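# Hang the picture frame level on the board's screw

## Task

Get the picture frame hanging level from the screw with nothing else holding it. It must rest on the screw's shank, not on its head, at the point where it balances. The display board is free-standing and not fixed, and at the end it must still be upright without support.

## Robot and tools

Robot: two arms, left_arm and right_arm, each ending in a two-finger gripper. The arm names do not tell you which side of a camera image an arm is on.

Frame: every position and orientation is in one scene frame. Its origin is at table-top height, halfway between the two arms' nominal bases. +x points out over the table, +z points up, and left_arm sits toward +y. Positions are in metres. Quaternions are written w first (qw, qx, qy, qz). The real bases are offset from their nominal spots, and only a BASES line gives their calibrated places. Reported hand poses can be off by a few centimetres, more when an arm is reaching far.

Gripper axes: the fingers point along the gripper's +z and close along its y. end_effector_position is the spot between the finger pads, about 5 mm short of the fingertips.

Row format: every command row has 16 numbers, even when only one arm moves. The first 8 are for left_arm: x, y, z, qw, qx, qy, qz, opening. The next 8 are the same for right_arm. x, y, z and the quaternion are an absolute target pose for that gripper in the scene frame, not an offset. Opening runs from -1 (closed) to +1 (fully open, 0.070 m). A full close takes roughly 1 s. To hold something, command about 0.05 below the grip_measured reading at first contact for full force; a smaller gap grips more gently. For an arm that should stay still, repeat its last reported pose and the opening you want in every row. Reuse one fixed quaternion rather than copying a drifted reading. Each control step clips the commanded orientation to within 32 degrees of the current one.

Tools:
- execute_actions(actions, cameras). actions is a list holding at most one item. An empty list only reports the state, with pictures. {"rows": [...], "steps": n} plays up to 15 rows, one per 1/30 s step. steps is 1 to 15 and defaults to 15; an action needs at least 5. The last row repeats if steps outnumber rows. {"steps": n} without rows waits up to 300 steps, counted from the previous result, so your reply time is included. A target more than 0.6 m from the arm's last reported position along any gripper axis makes the call refused, and a refused call sends nothing. The result is taken 5 steps before the action ends, and those steps still run afterwards. cameras takes a list of names, ["all"] or [].
- move(target, speed, blend, blocking, cameras). target is one 16-number row or a list of up to 15 rows, with no 0.6 m limit. Each gripper follows a straight line. speed is m/s from 0.002 to 2.2, default 0.25, with turning capped at twice that in rad/s; give one value or one per target. blend, in metres, rounds corners in a list; 0 stops at each point. blocking=false returns about 0.5 s after the start while motion continues. Paths last 0.5 to 10 s and do not avoid obstacles or the other arm. Grippers lag their paths, more at high speed. Opening changes in later targets are applied on arrival, pausing both arms. Its result adds a move: line that gives the ending (done, off_target, moving, held, fault) and limits (paced means a pose was clipped, held means steps were withheld). done means within 3 mm and 2 degrees; neither done nor off_target tells you about contact.
- wait(seconds 0 to 10): lets time pass and returns early if a move finishes.
- stop(): brakes the current move, which needs some distance; the fingers keep moving.
- zoom_image(camera, region): a closer look at [x0, y0, x1, y1] pixels of that camera's latest image, at most 504x504.
- finished_scene(scene): the current scene number. It ends the scene for good, and the state is then judged without the robot.

Cameras: cam_head_left, cam_head_right, cam_left_wrist, cam_right_wrist, each 896x504. Calibrations are approximate. Wrist images can lag while the arm moves.

Results show, per arm, end_effector_position, end_effector_quat_wxyz, grip_measured (on the same scale as opening), Joint positions (the last one is the finger opening in metres), Joint torques (these include gravity and are noisy), and Hand target (the pose currently being driven to). There may also be MOTOR HOT, TORQUE FAULT and OVER-TEMPERATURE FAULT lines and Time used.

Cautions:
- Contact torque at a joint's load limit (21.6 N m for waist, shoulder and elbow; 7.52 N m for the wrist joints, whose motors deliver only about 4 N m) stops that arm for 10 s.
- Heat builds when an arm holds loads, stays stretched out or pushes at an unreachable pose. At 80 °C the arm drops for 30 to 60 s.
- Collisions or squeezing between the two arms can fail the scene. A clearance check blocks some of these, but not fingers closing on the other arm.
- Faster motion means harder impacts, and aiming past a contact presses harder.
- Route paths around an arm's own base, and avoid tiny motions with the wrist near the waist axis, since either can flip the shoulder posture.
- Do not drop the frame or release it while it is still moving. Do not knock the loose board over. Keep everything on the table.
- Loose objects may occasionally get a brief nudge from outside.

Each tool is called after ">>>" by a JSON object that holds its "name" and its "arguments", one argument or row to a line.

## Session

>>> {"name": "execute_actions", "arguments": {
  "actions": [],
  "cameras": ["all"]
}}

Scene clock: 0.00 s of 4500.00 s.
left_arm: end_effector_position=(+0.3510, +0.5999, +0.2155) grip_measured=+0.59 end_effector_quat_wxyz=(+0.247, -0.380, +0.744, +0.491) | right_arm: end_effector_position=(+0.3748, -0.3621, +0.2306) grip_measured=+0.98 end_effector_quat_wxyz=(+0.266, -0.127, +0.954, +0.046)
Joint positions: left_arm=[0.435 2.012 -1.399 1.391 1.016 -1.325 0.056] | right_arm=[-0.326 1.505 -1.187 0.405 0.93 -0.792 0.069]
Joint torques (N m): no reading
Motor temperatures (°C): left_arm=[31 31 32 33 36 30] | right_arm=[30 30 33 35 39 32]
Hand target: left_arm +0.3510, +0.5999, +0.2155; +0.247, -0.380, +0.744, +0.491 | right_arm +0.3748, -0.3621, +0.2306; +0.266, -0.127, +0.954, +0.046

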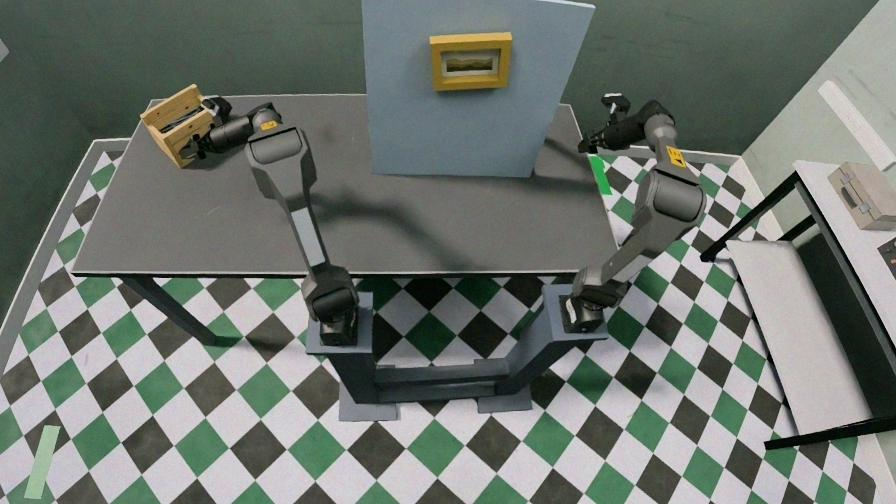

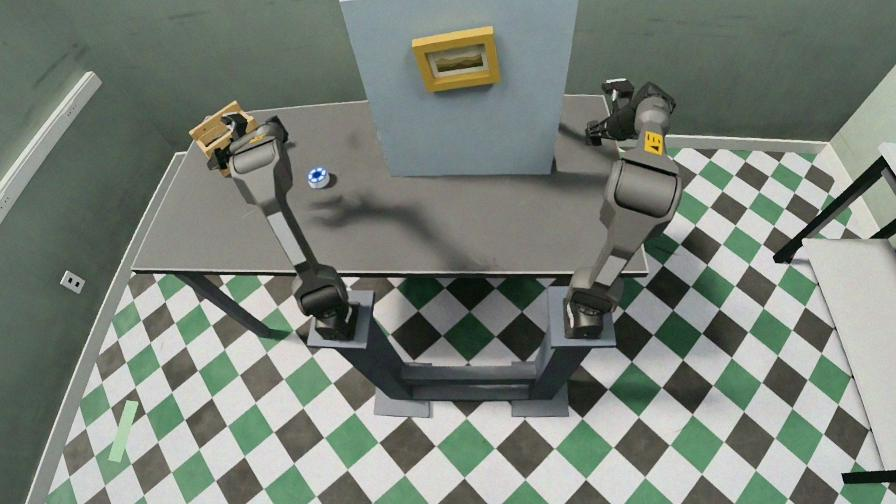

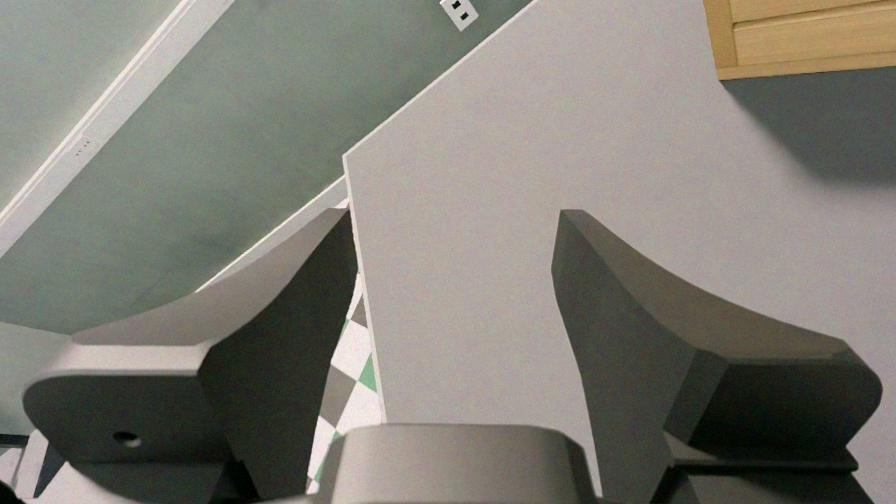

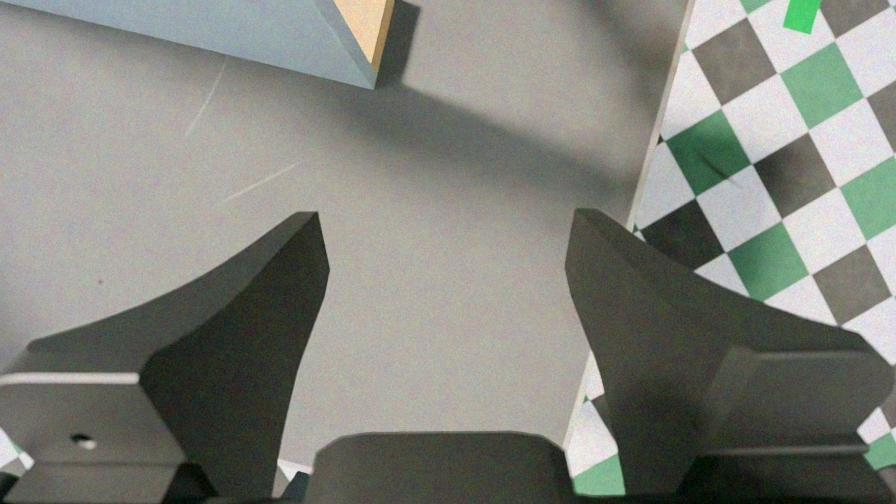

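>>> {"name": "zoom_image", "arguments": {
  "camera": "cam_head_left",
  "region": [360, 0, 610, 190]
}}

>>> {"name": "zoom_image", "arguments": {
  "camera": "cam_head_right",
  "region": [400, 10, 510, 100]
}}

>>> {"name": "zoom_image", "arguments": {
  "camera": "cam_head_left",
  "region": [420, 20, 520, 100]
}}

>>> {"name": "zoom_image", "arguments": {
  "camera": "cam_head_right",
  "region": [330, 0, 600, 190]
}}

Scaled by 2.016 from the camera's 896x504 image, which has a finer 1280x720 frame.

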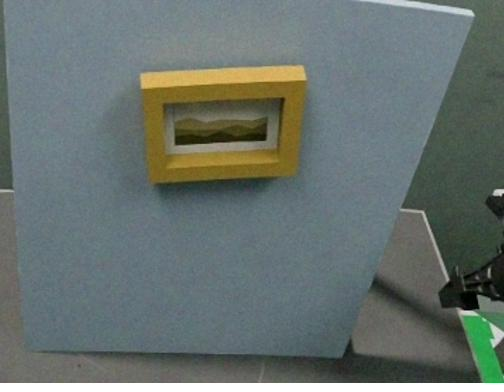

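Scaled by 4.582 from the camera's 896x504 image, which has a finer 1280x720 frame.

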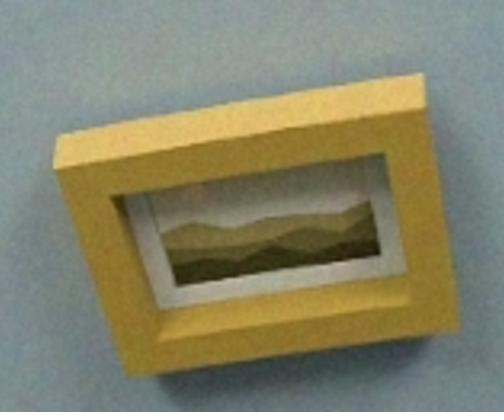

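Scaled by 5.040 from the camera's 896x504 image, which has a finer 1280x720 frame.

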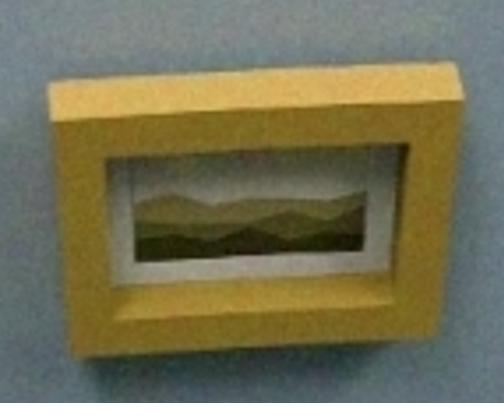

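Scaled by 1.867 from the camera's 896x504 image, which has a finer 1280x720 frame.

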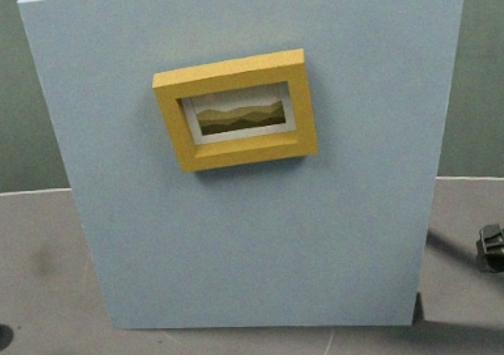

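>>> {"name": "move", "arguments": {
  "target": [0.34,0.12,0.50,0,0,1,0,0.6,0.30,-0.06,0.42,0.5,0.5,0.5,0.5,1],
  "speed": 0.6
}}

Scene clock: 14.57 s of 4500.00 s.
left_arm: end_effector_position=(+0.3400, +0.1197, +0.4997) grip_measured=+0.60 end_effector_quat_wxyz=(+0.446, +0.001, +0.881, -0.154) | right_arm: end_effector_position=(+0.3003, -0.0600, +0.4205) grip_measured=+0.98 end_effector_quat_wxyz=(+0.479, +0.487, +0.520, +0.513)
Joint positions: left_arm=[-0.329 1.375 -1.923 0.001 1.222 -0.333 0.056] | right_arm=[1.31 1.398 -1.093 1.507 -1.225 0.227 0.069]
Joint torques (N m): left_arm=[0.4 -4.07 -2.05 -0.11 -0.83 -0.16] | right_arm=[-0.3 -4 -3.34 -1.26 -0.15 0.17]
Motor temperatures (°C): left_arm=[31 32 33 33 36 30] | right_arm=[30 30 34 35 39 32]
Hand target: left_arm +0.3400, +0.1200, +0.4996; +0.446, +0.000, +0.882, -0.154 | right_arm +0.3004, -0.0601, +0.4200; +0.479, +0.487, +0.520, +0.513
Off the commanded pose: left_arm 0.000 m, 56 deg; orientation clipped | right_arm 0.001 m, 4 deg.
joint sent to its limit (left arm) — joint 5 (wrist pitch), upper limit.
joint sent to its limit (right arm) — joint 5 (wrist pitch), lower limit.
Kept back: nothing.
move: off_target (left_arm, right_arm); limits=paced
camera_calibration:
cam_left_wrist: T_world_to_cam=[[-0.127128, -0.959958, 0.249636, 0.0369663], [-0.939459, 0.0357923, -0.340787, 0.485987], [0.318206, -0.277846, -0.906392, 0.499706], [0, 0, 0, 1]] pos_world=[0.302255, 0.156933, 0.60932]
cam_right_wrist: T_world_to_cam=[[-0.0274546, 0.0375973, -0.998916, 0.43119], [-0.661055, 0.748904, 0.0463561, 0.217594], [0.749835, 0.661611, 0.00429295, -0.0689197], [0, 0, 0, 1]] pos_world=[0.207358, -0.13357, 0.420931]

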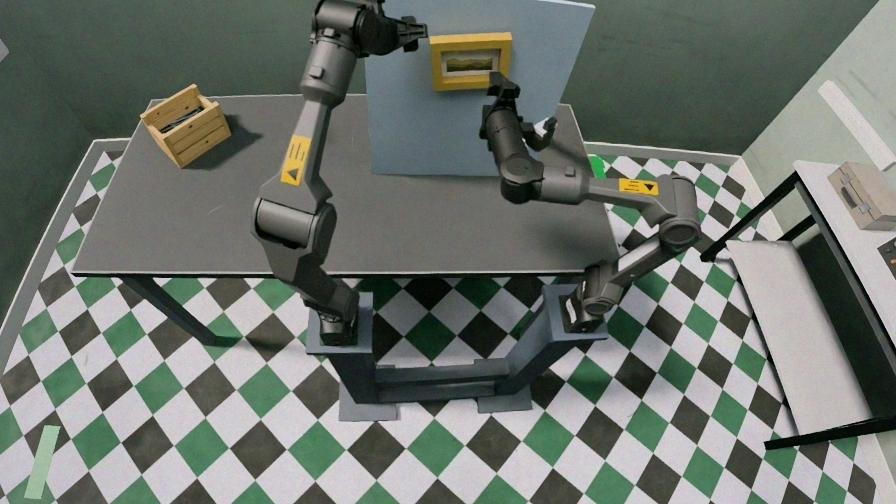

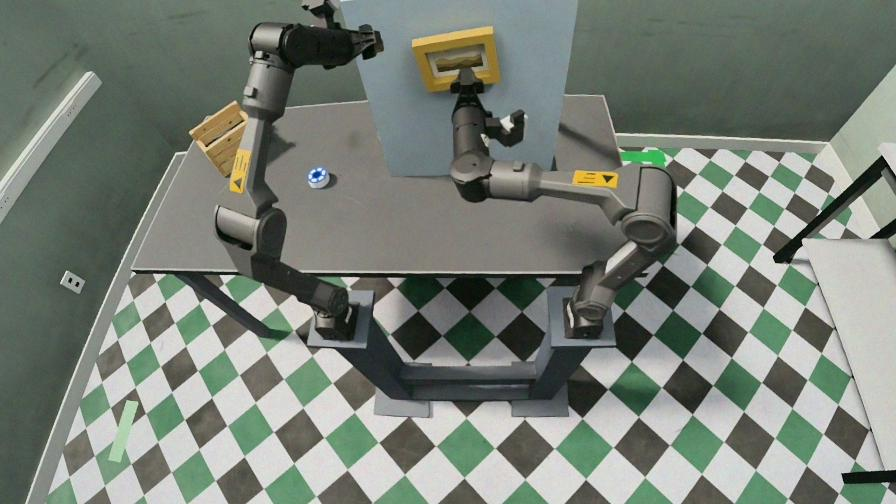

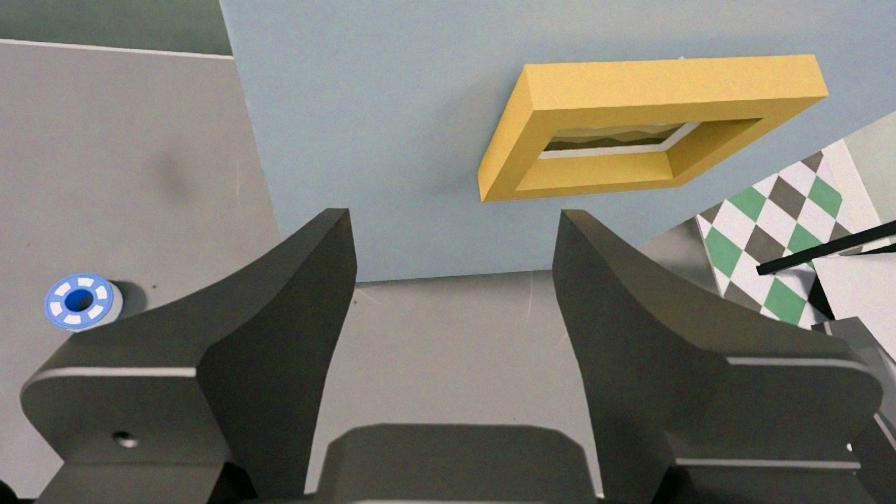

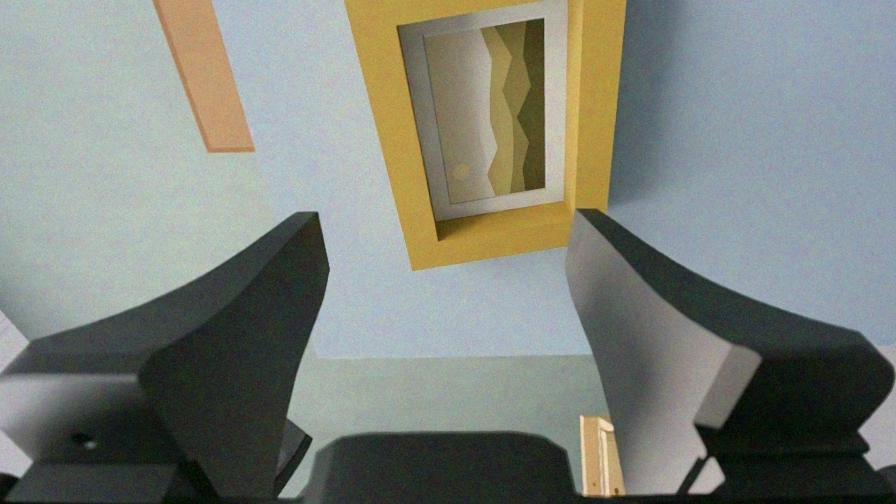

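>>> {"name": "zoom_image", "arguments": {
  "camera": "cam_left_wrist",
  "region": [470, 0, 840, 210]
}}

>>> {"name": "zoom_image", "arguments": {
  "camera": "cam_left_wrist",
  "region": [620, 30, 740, 90]
}}

>>> {"name": "zoom_image", "arguments": {
  "camera": "cam_right_wrist",
  "region": [340, 0, 700, 280]
}}

Scaled by 1.362 from the camera's 896x504 image, which has a finer 1280x720 frame.

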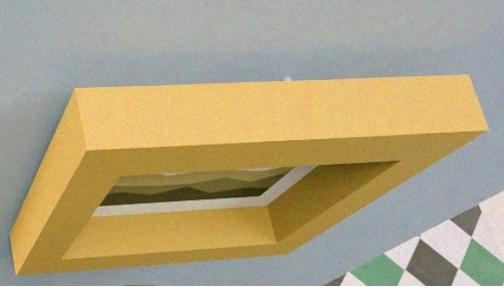

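Scaled by 4.200 from the camera's 896x504 image, which has a finer 1280x720 frame.

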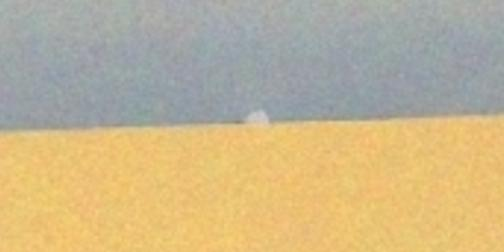

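Scaled by 1.400 from the camera's 896x504 image, which has a finer 1280x720 frame.

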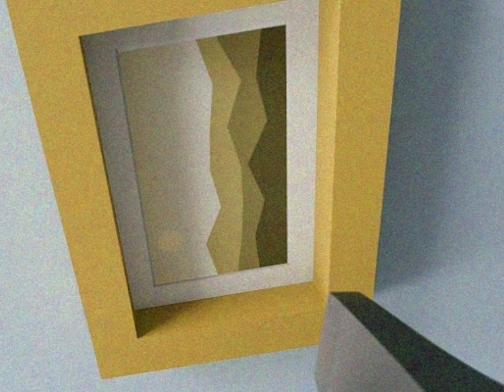

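>>> {"name": "move", "arguments": {
  "target": [0.34,0.1197,0.4997,0.446,0.001,0.881,-0.154,0.6,0.372,-0.04,0.45,0.5337,0.4639,0.5337,0.4639,0.43],
  "speed": 0.2,
  "cameras": ["all"]
}}

Scene clock: 19.30 s of 4500.00 s.
left_arm: end_effector_position=(+0.3401, +0.1200, +0.4997) grip_measured=+0.60 end_effector_quat_wxyz=(+0.446, +0.000, +0.881, -0.154) | right_arm: end_effector_position=(+0.3723, -0.0399, +0.4501) grip_measured=+0.43 end_effector_quat_wxyz=(+0.534, +0.464, +0.534, +0.464)
Joint positions: left_arm=[-0.328 1.375 -1.923 0.001 1.222 -0.333 0.056] | right_arm=[1.112 1.599 -1.414 1.52 -1.091 -0.029 0.05]
Joint torques (N m): left_arm=[-0.57 -4.7 -3.09 0.1 -0.17 0.05] | right_arm=[0.74 -6.67 -3.43 -1.18 -0.2 0.18]
Motor temperatures (°C): left_arm=[31 32 33 33 36 30] | right_arm=[30 31 34 35 39 32]
Hand target: left_arm +0.3400, +0.1197, +0.4997; +0.446, +0.001, +0.881, -0.154 | right_arm +0.3720, -0.0400, +0.4500; +0.534, +0.464, +0.534, +0.464
Off the commanded pose: left_arm 0.000 m, 0 deg | right_arm 0.000 m, 0 deg.
joint sent to its limit (left arm) — joint 5 (wrist pitch), upper limit.
Kept back: nothing.
move: done
camera_calibration:
cam_left_wrist: T_world_to_cam=[[-0.126303, -0.960079, 0.249592, 0.0370633], [-0.939473, 0.034986, -0.340833, 0.48623], [0.318495, -0.277533, -0.906387, 0.499618], [0, 0, 0, 1]] pos_world=[0.302355, 0.157233, 0.60932]
cam_right_wrist: T_world_to_cam=[[-0.0100022, -0.10114, -0.994822, 0.448085], [-0.609868, 0.789032, -0.074086, 0.28561], [0.79244, 0.605969, -0.069574, -0.121111], [0, 0, 0, 1]] pos_world=[0.274639, -0.106646, 0.458499]

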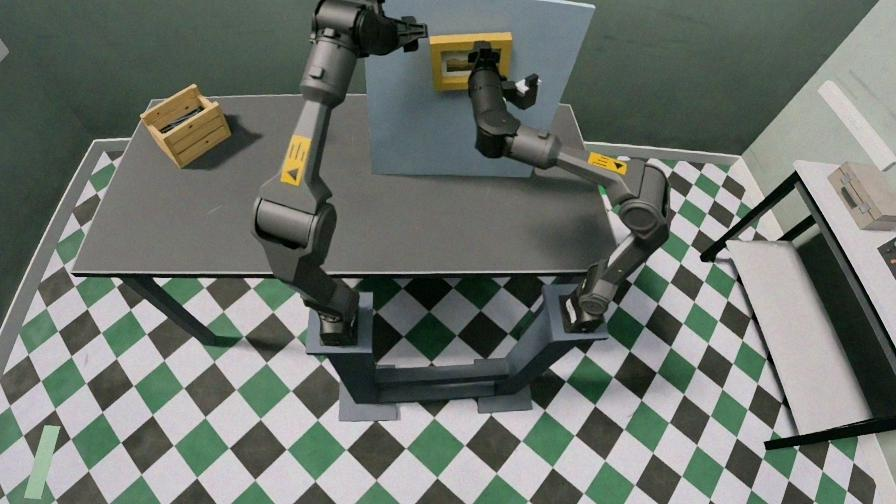

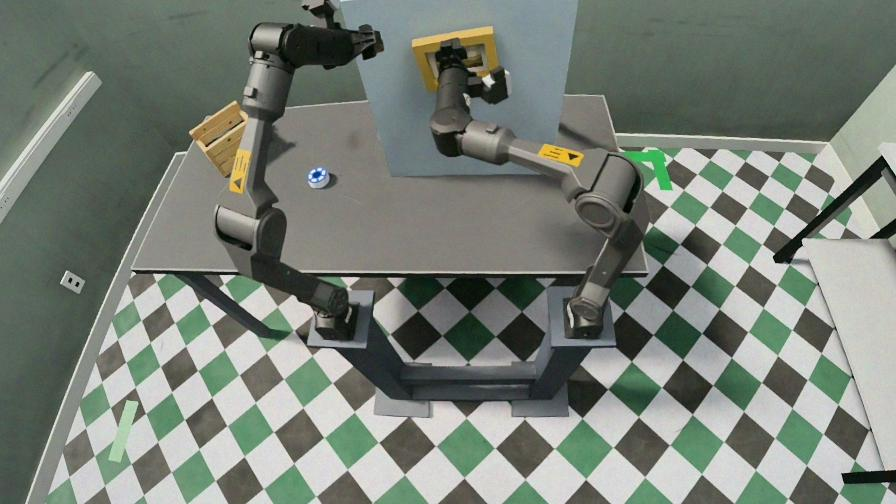

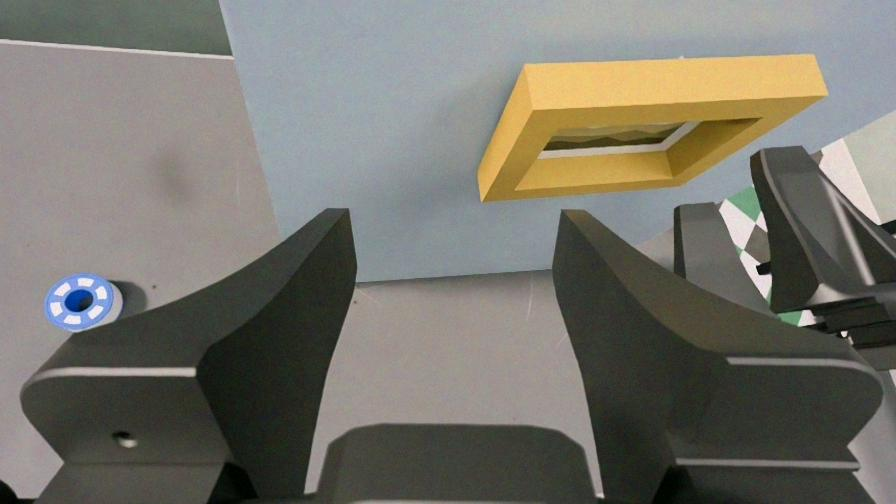

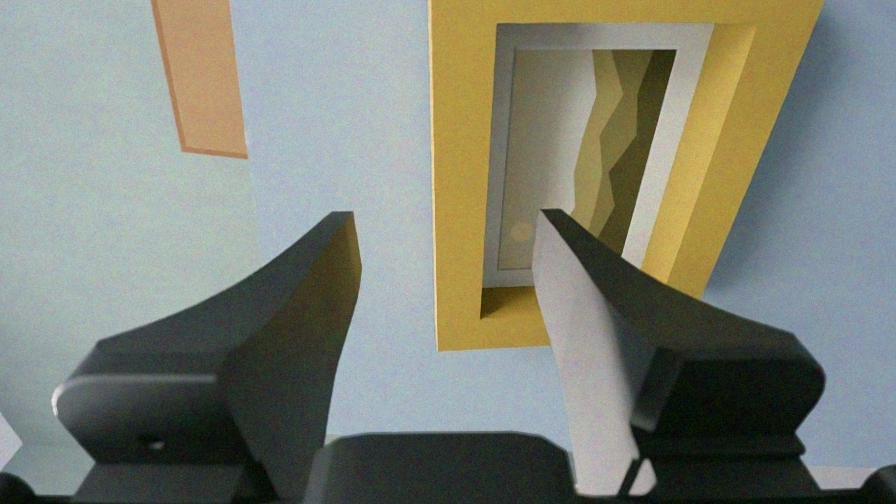

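>>> {"name": "zoom_image", "arguments": {
  "camera": "cam_head_left",
  "region": [410, 10, 550, 110]
}}

>>> {"name": "zoom_image", "arguments": {
  "camera": "cam_head_right",
  "region": [400, 10, 540, 110]
}}

>>> {"name": "zoom_image", "arguments": {
  "camera": "cam_right_wrist",
  "region": [320, 0, 824, 360]
}}

Scaled by 3.600 from the camera's 896x504 image, which has a finer 1280x720 frame.

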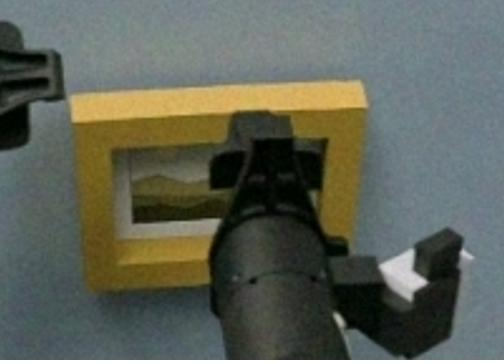

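Scaled by 3.600 from the camera's 896x504 image, which has a finer 1280x720 frame.

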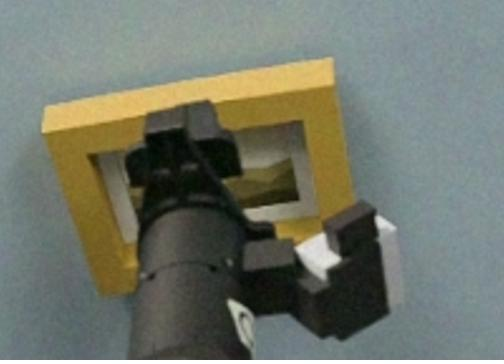

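Scaled by 1.000.

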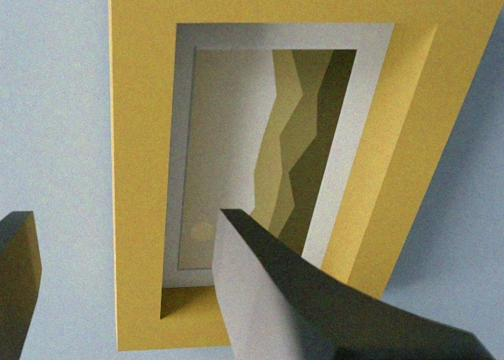

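>>> {"name": "move", "arguments": {
  "target": [0.34,0.1197,0.4997,0.446,0.001,0.881,-0.154,0.6,0.405,-0.035,0.443,0.5337,0.4639,0.5337,0.4639,0.43],
  "speed": 0.1,
  "cameras": ["cam_right_wrist","cam_head_right","cam_head_left","cam_left_wrist"]
}}

>>> {"name": "zoom_image", "arguments": {
  "camera": "cam_left_wrist",
  "region": [480, 10, 896, 244]
}}

>>> {"name": "zoom_image", "arguments": {
  "camera": "cam_head_right",
  "region": [400, 10, 540, 110]
}}

Scene clock: 22.73 s of 4500.00 s.
left_arm: end_effector_position=(+0.3400, +0.1197, +0.4997) grip_measured=+0.60 end_effector_quat_wxyz=(+0.446, +0.001, +0.881, -0.154) | right_arm: end_effector_position=(+0.4055, -0.0349, +0.4426) grip_measured=+0.43 end_effector_quat_wxyz=(+0.534, +0.464, +0.534, +0.464)
Joint positions: left_arm=[-0.329 1.375 -1.923 0.001 1.222 -0.333 0.056] | right_arm=[1.026 1.675 -1.477 1.501 -1.007 -0.01 0.05]
Joint torques (N m): left_arm=[-0.74 -3.29 -3.01 0.06 0.01 0.05] | right_arm=[0.72 -7.55 -4.09 -1.1 -0.24 0.07]
Motor temperatures (°C): left_arm=[31 32 33 33 36 30] | right_arm=[30 31 34 35 39 32]
Hand target: left_arm +0.3400, +0.1197, +0.4997; +0.446, +0.001, +0.881, -0.154 | right_arm +0.4050, -0.0350, +0.4430; +0.534, +0.464, +0.534, +0.464
Off the commanded pose: left_arm 0.000 m, 0 deg | right_arm 0.001 m, 0 deg.
joint sent to its limit (left arm) — joint 5 (wrist pitch), upper limit.
Kept back: nothing.
move: done
camera_calibration:
cam_left_wrist: T_world_to_cam=[[-0.127128, -0.959958, 0.249636, 0.0369663], [-0.939459, 0.0357923, -0.340787, 0.485987], [0.318206, -0.277846, -0.906392, 0.499706], [0, 0, 0, 1]] pos_world=[0.302255, 0.156933, 0.60932]
cam_right_wrist: T_world_to_cam=[[-0.010431, -0.101347, -0.994796, 0.441661], [-0.610228, 0.788766, -0.0739584, 0.301449], [0.792157, 0.606281, -0.0700721, -0.1507], [0, 0, 0, 1]] pos_world=[0.307938, -0.101646, 0.451097]

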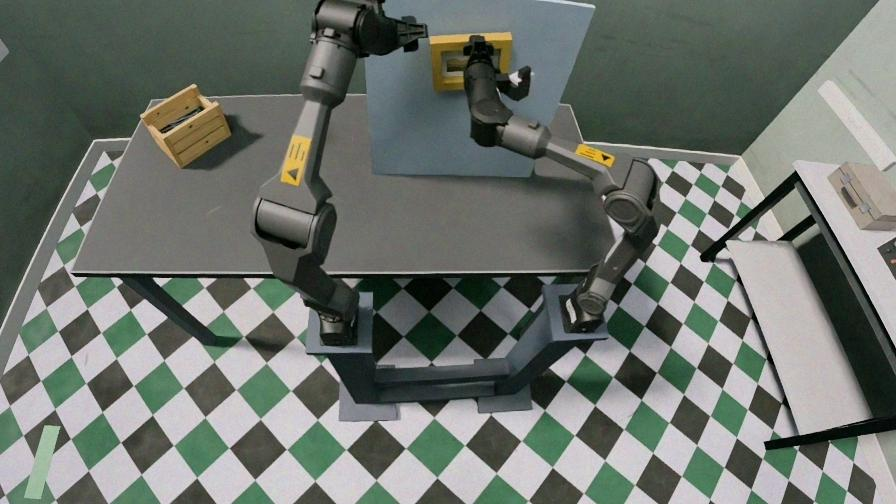

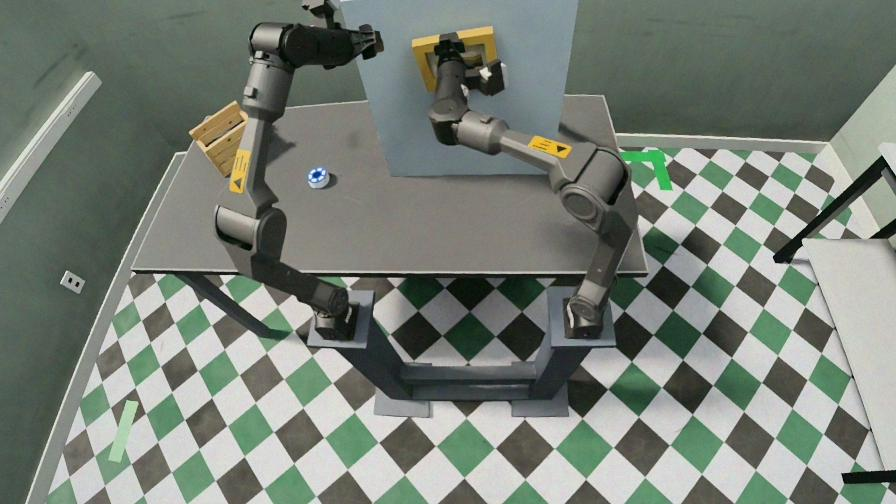

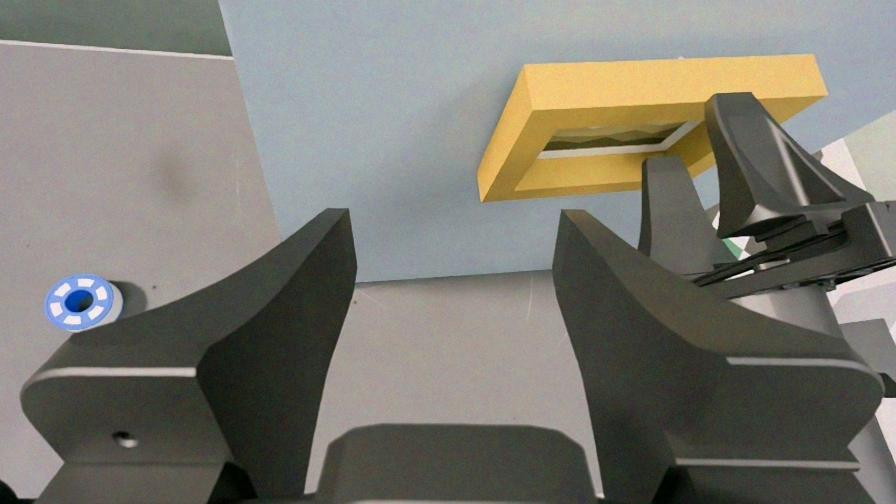

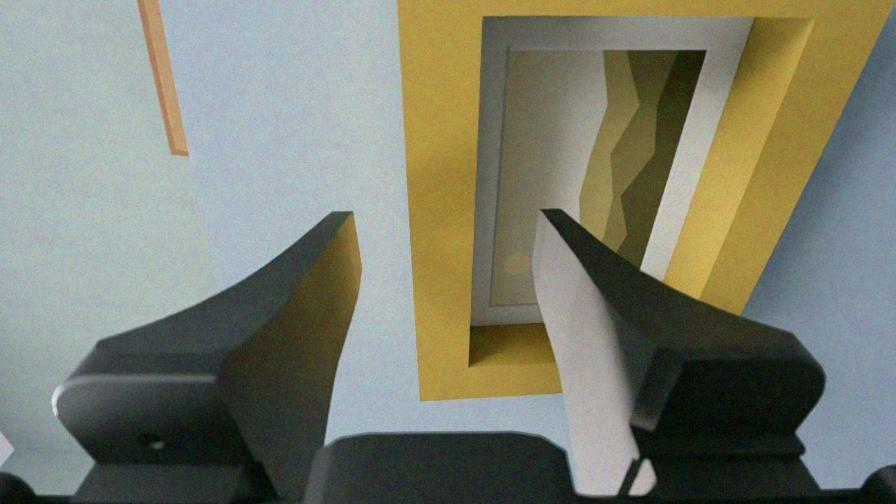

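Scaled by 1.212 from the camera's 896x504 image, which has a finer 1280x720 frame.

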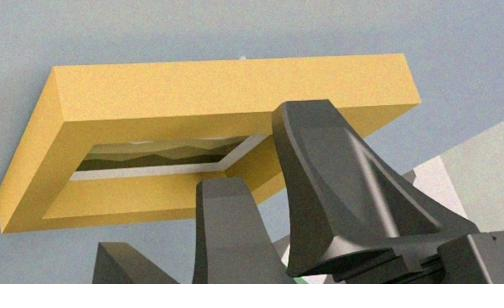

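Scaled by 3.600 from the camera's 896x504 image, which has a finer 1280x720 frame.

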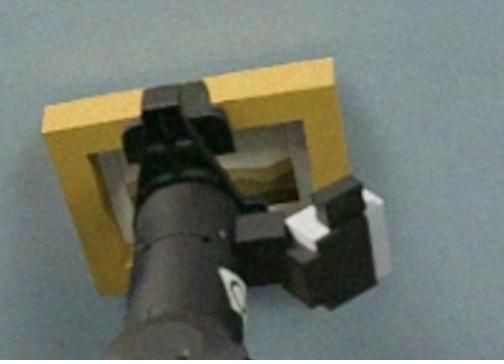

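>>> {"name": "move", "arguments": {
  "target": [
    [0.34,0.1197,0.4997,0.446,0.001,0.881,-0.154,0.6,0.435,-0.035,0.443,0.5337,0.4639,0.5337,0.4639,0.43],
    [0.34,0.1197,0.4997,0.446,0.001,0.881,-0.154,0.6,0.435,-0.035,0.443,0.5337,0.4639,0.5337,0.4639,-0.1]
  ],
  "speed": 0.07
}}

>>> {"name": "zoom_image", "arguments": {
  "camera": "cam_left_wrist",
  "region": [480, 10, 896, 244]
}}

>>> {"name": "zoom_image", "arguments": {
  "camera": "cam_right_wrist",
  "region": [300, 0, 800, 400]
}}

Scene clock: 26.13 s of 4500.00 s.
left_arm: end_effector_position=(+0.3400, +0.1197, +0.4997) grip_measured=+0.60 end_effector_quat_wxyz=(+0.446, +0.001, +0.881, -0.154) | right_arm: end_effector_position=(+0.4352, -0.0349, +0.4431) grip_measured=-0.10 end_effector_quat_wxyz=(+0.534, +0.464, +0.534, +0.464)
Joint positions: left_arm=[-0.329 1.375 -1.923 0.001 1.222 -0.333 0.056] | right_arm=[0.952 1.736 -1.558 1.502 -0.932 -0.026 0.032]
Joint torques (N m): left_arm=[-0.65 -3.28 -3.05 0.05 0.08 0.06] | right_arm=[0.7 -8.04 -3.6 -0.95 -0.24 0.08]
Motor temperatures (°C): left_arm=[31 32 33 33 36 30] | right_arm=[30 31 34 35 39 32]
Hand target: left_arm +0.3400, +0.1197, +0.4997; +0.446, +0.001, +0.881, -0.154 | right_arm +0.4350, -0.0350, +0.4430; +0.534, +0.464, +0.534, +0.464
Off the commanded pose: left_arm 0.000 m, 0 deg | right_arm 0.000 m, 0 deg.
joint sent to its limit (left arm) — joint 5 (wrist pitch), upper limit.
Kept back: nothing.
move: done
camera_calibration:
cam_left_wrist: T_world_to_cam=[[-0.127128, -0.959958, 0.249636, 0.0369663], [-0.939459, 0.0357923, -0.340787, 0.485987], [0.318206, -0.277846, -0.906392, 0.499706], [0, 0, 0, 1]] pos_world=[0.302255, 0.156933, 0.60932]
cam_right_wrist: T_world_to_cam=[[-0.00931267, -0.101031, -0.99484, 0.441946], [-0.610076, 0.788842, -0.0743999, 0.319752], [0.792288, 0.606235, -0.0689828, -0.174747], [0, 0, 0, 1]] pos_world=[0.337639, -0.101646, 0.4514]

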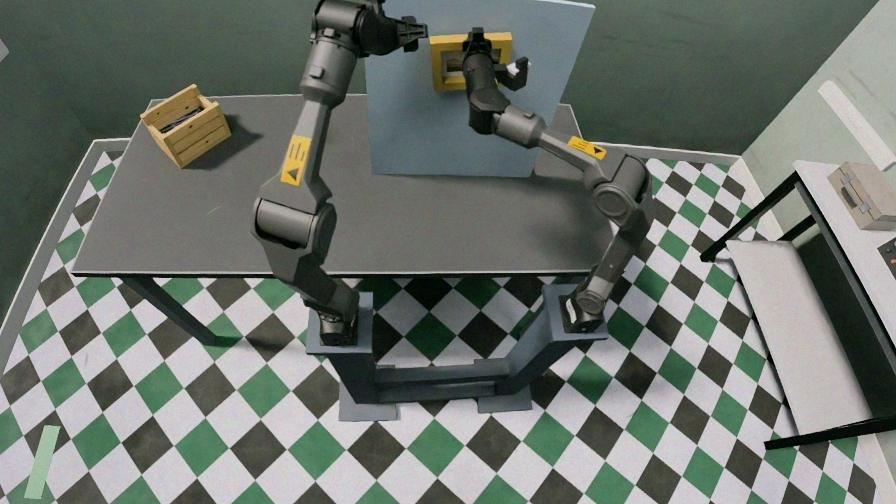

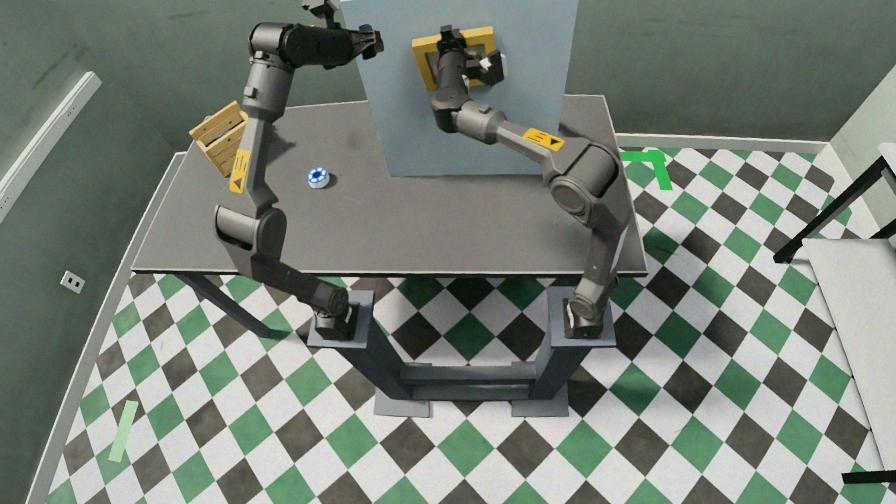

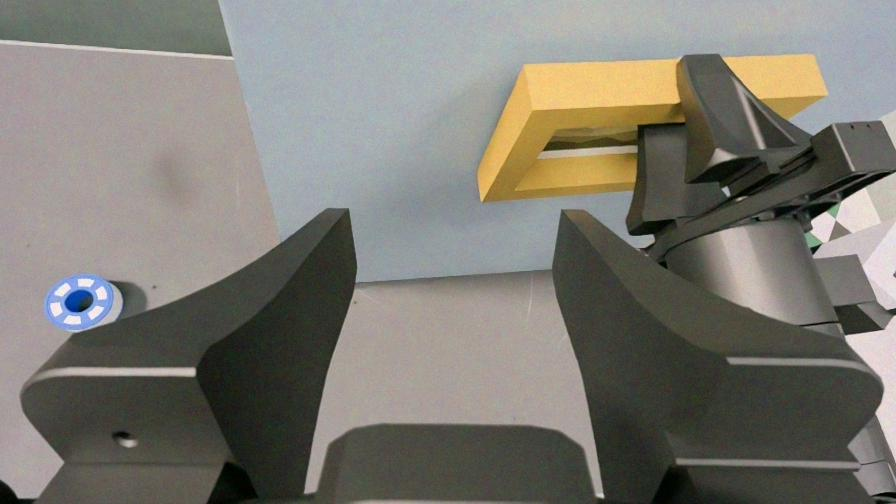

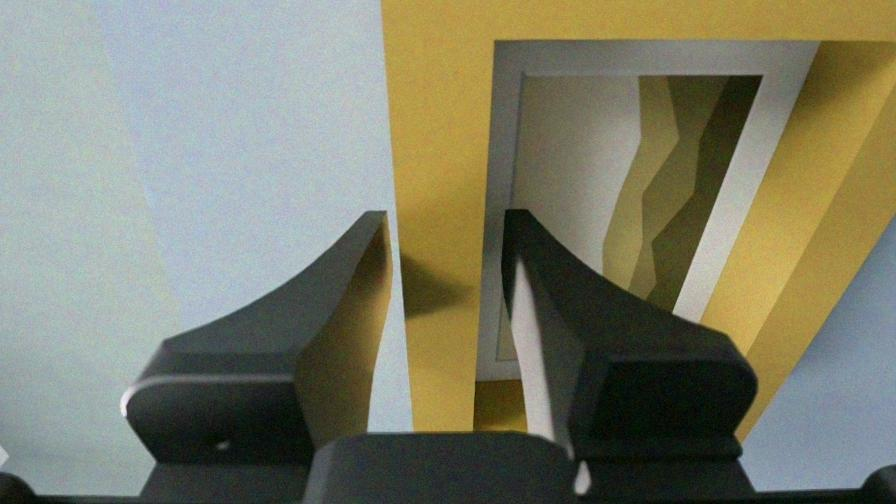

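Scaled by 1.212 from the camera's 896x504 image, which has a finer 1280x720 frame.

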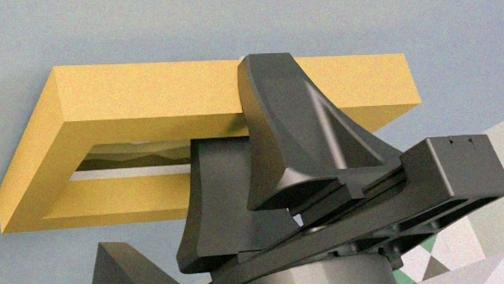

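Scaled by 1.008 from the camera's 896x504 image, which has a finer 1280x720 frame.

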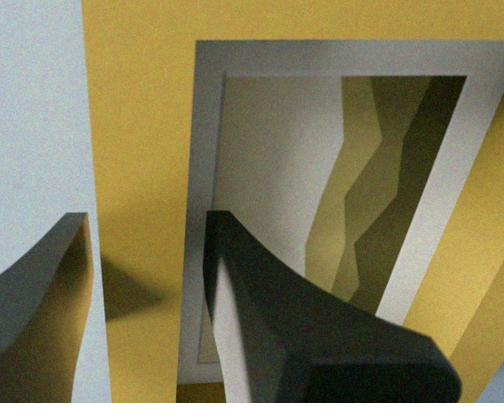

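>>> {"name": "execute_actions", "arguments": {
  "actions": [
    {"rows":[[0.34,0.1197,0.4997,0.446,0.001,0.881,-0.154,0.6,0.435,-0.035,0.444,0.5337,0.4639,0.5337,0.4639,-0.42]],"steps":15}
  ],
  "cameras": ["cam_right_wrist","cam_left_wrist"]
}}

Scene clock: 26.93 s of 4500.00 s.
left_arm: end_effector_position=(+0.3400, +0.1197, +0.4997) grip_measured=+0.60 end_effector_quat_wxyz=(+0.446, +0.001, +0.881, -0.154) | right_arm: end_effector_position=(+0.4349, -0.0354, +0.4445) grip_measured=-0.42 end_effector_quat_wxyz=(+0.534, +0.464, +0.533, +0.464)
Joint positions: left_arm=[-0.329 1.375 -1.923 0.001 1.222 -0.333 0.056] | right_arm=[0.952 1.734 -1.561 1.504 -0.932 -0.03 0.02]
Joint torques (N m): left_arm=[-0.61 -3.37 -2.93 0.04 0.07 0.03] | right_arm=[0.11 -6.35 -3.91 -0.44 -0.19 -0.22]
Motor temperatures (°C): left_arm=[31 32 33 33 36 30] | right_arm=[30 31 34 35 39 32]
joint sent to its limit (left arm) — joint 5 (wrist pitch), upper limit.
Steps of this call (1-14: nothing new was sent; 15-24: this action's first 10). Readings (end_effector_position of left_arm | right_arm):
15: (+0.3400, +0.1197, +0.4997) | (+0.4352, -0.0349, +0.4426)
16: (+0.3400, +0.1197, +0.4997) | (+0.4352, -0.0350, +0.4427)
18: (+0.3400, +0.1197, +0.4997) | (+0.4351, -0.0352, +0.4431)
22: (+0.3400, +0.1197, +0.4997) | (+0.4349, -0.0354, +0.4445)
24: the state above
camera_calibration:
cam_left_wrist: T_world_to_cam=[[-0.127128, -0.959958, 0.249636, 0.0369663], [-0.939459, 0.0357923, -0.340787, 0.485987], [0.318206, -0.277846, -0.906392, 0.499706], [0, 0, 0, 1]] pos_world=[0.302255, 0.156933, 0.60932]
cam_right_wrist: T_world_to_cam=[[-0.00843868, -0.100389, -0.994912, 0.443102], [-0.609853, 0.78901, -0.0744407, 0.319889], [0.792469, 0.606122, -0.067881, -0.174663], [0, 0, 0, 1]] pos_world=[0.33724, -0.102046, 0.452804]
Images, in order (width x height): cam_left_wrist 896x504, cam_right_wrist 896x504.

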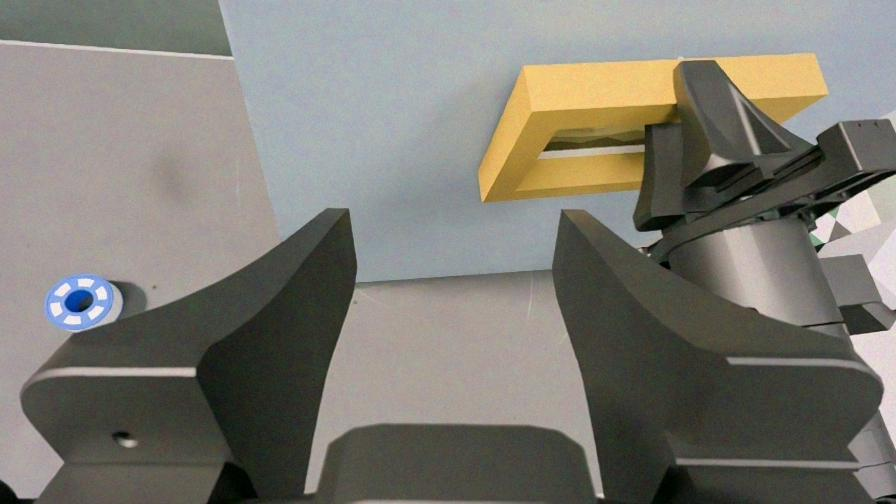

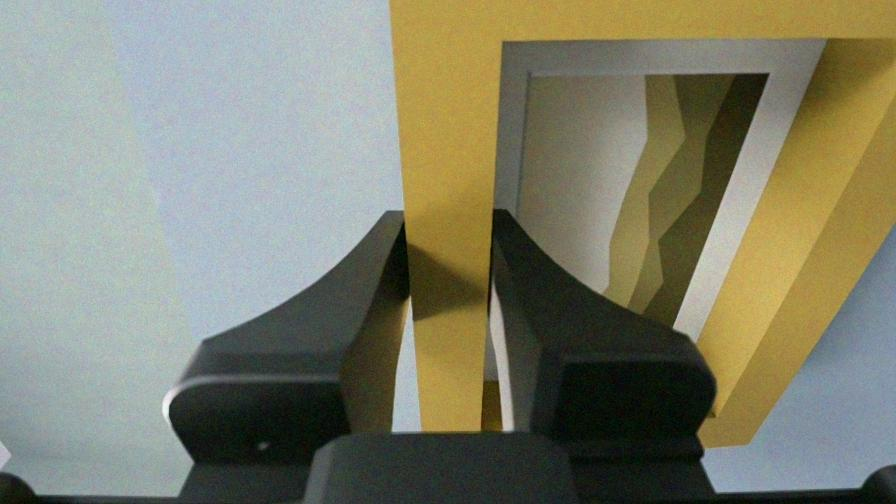

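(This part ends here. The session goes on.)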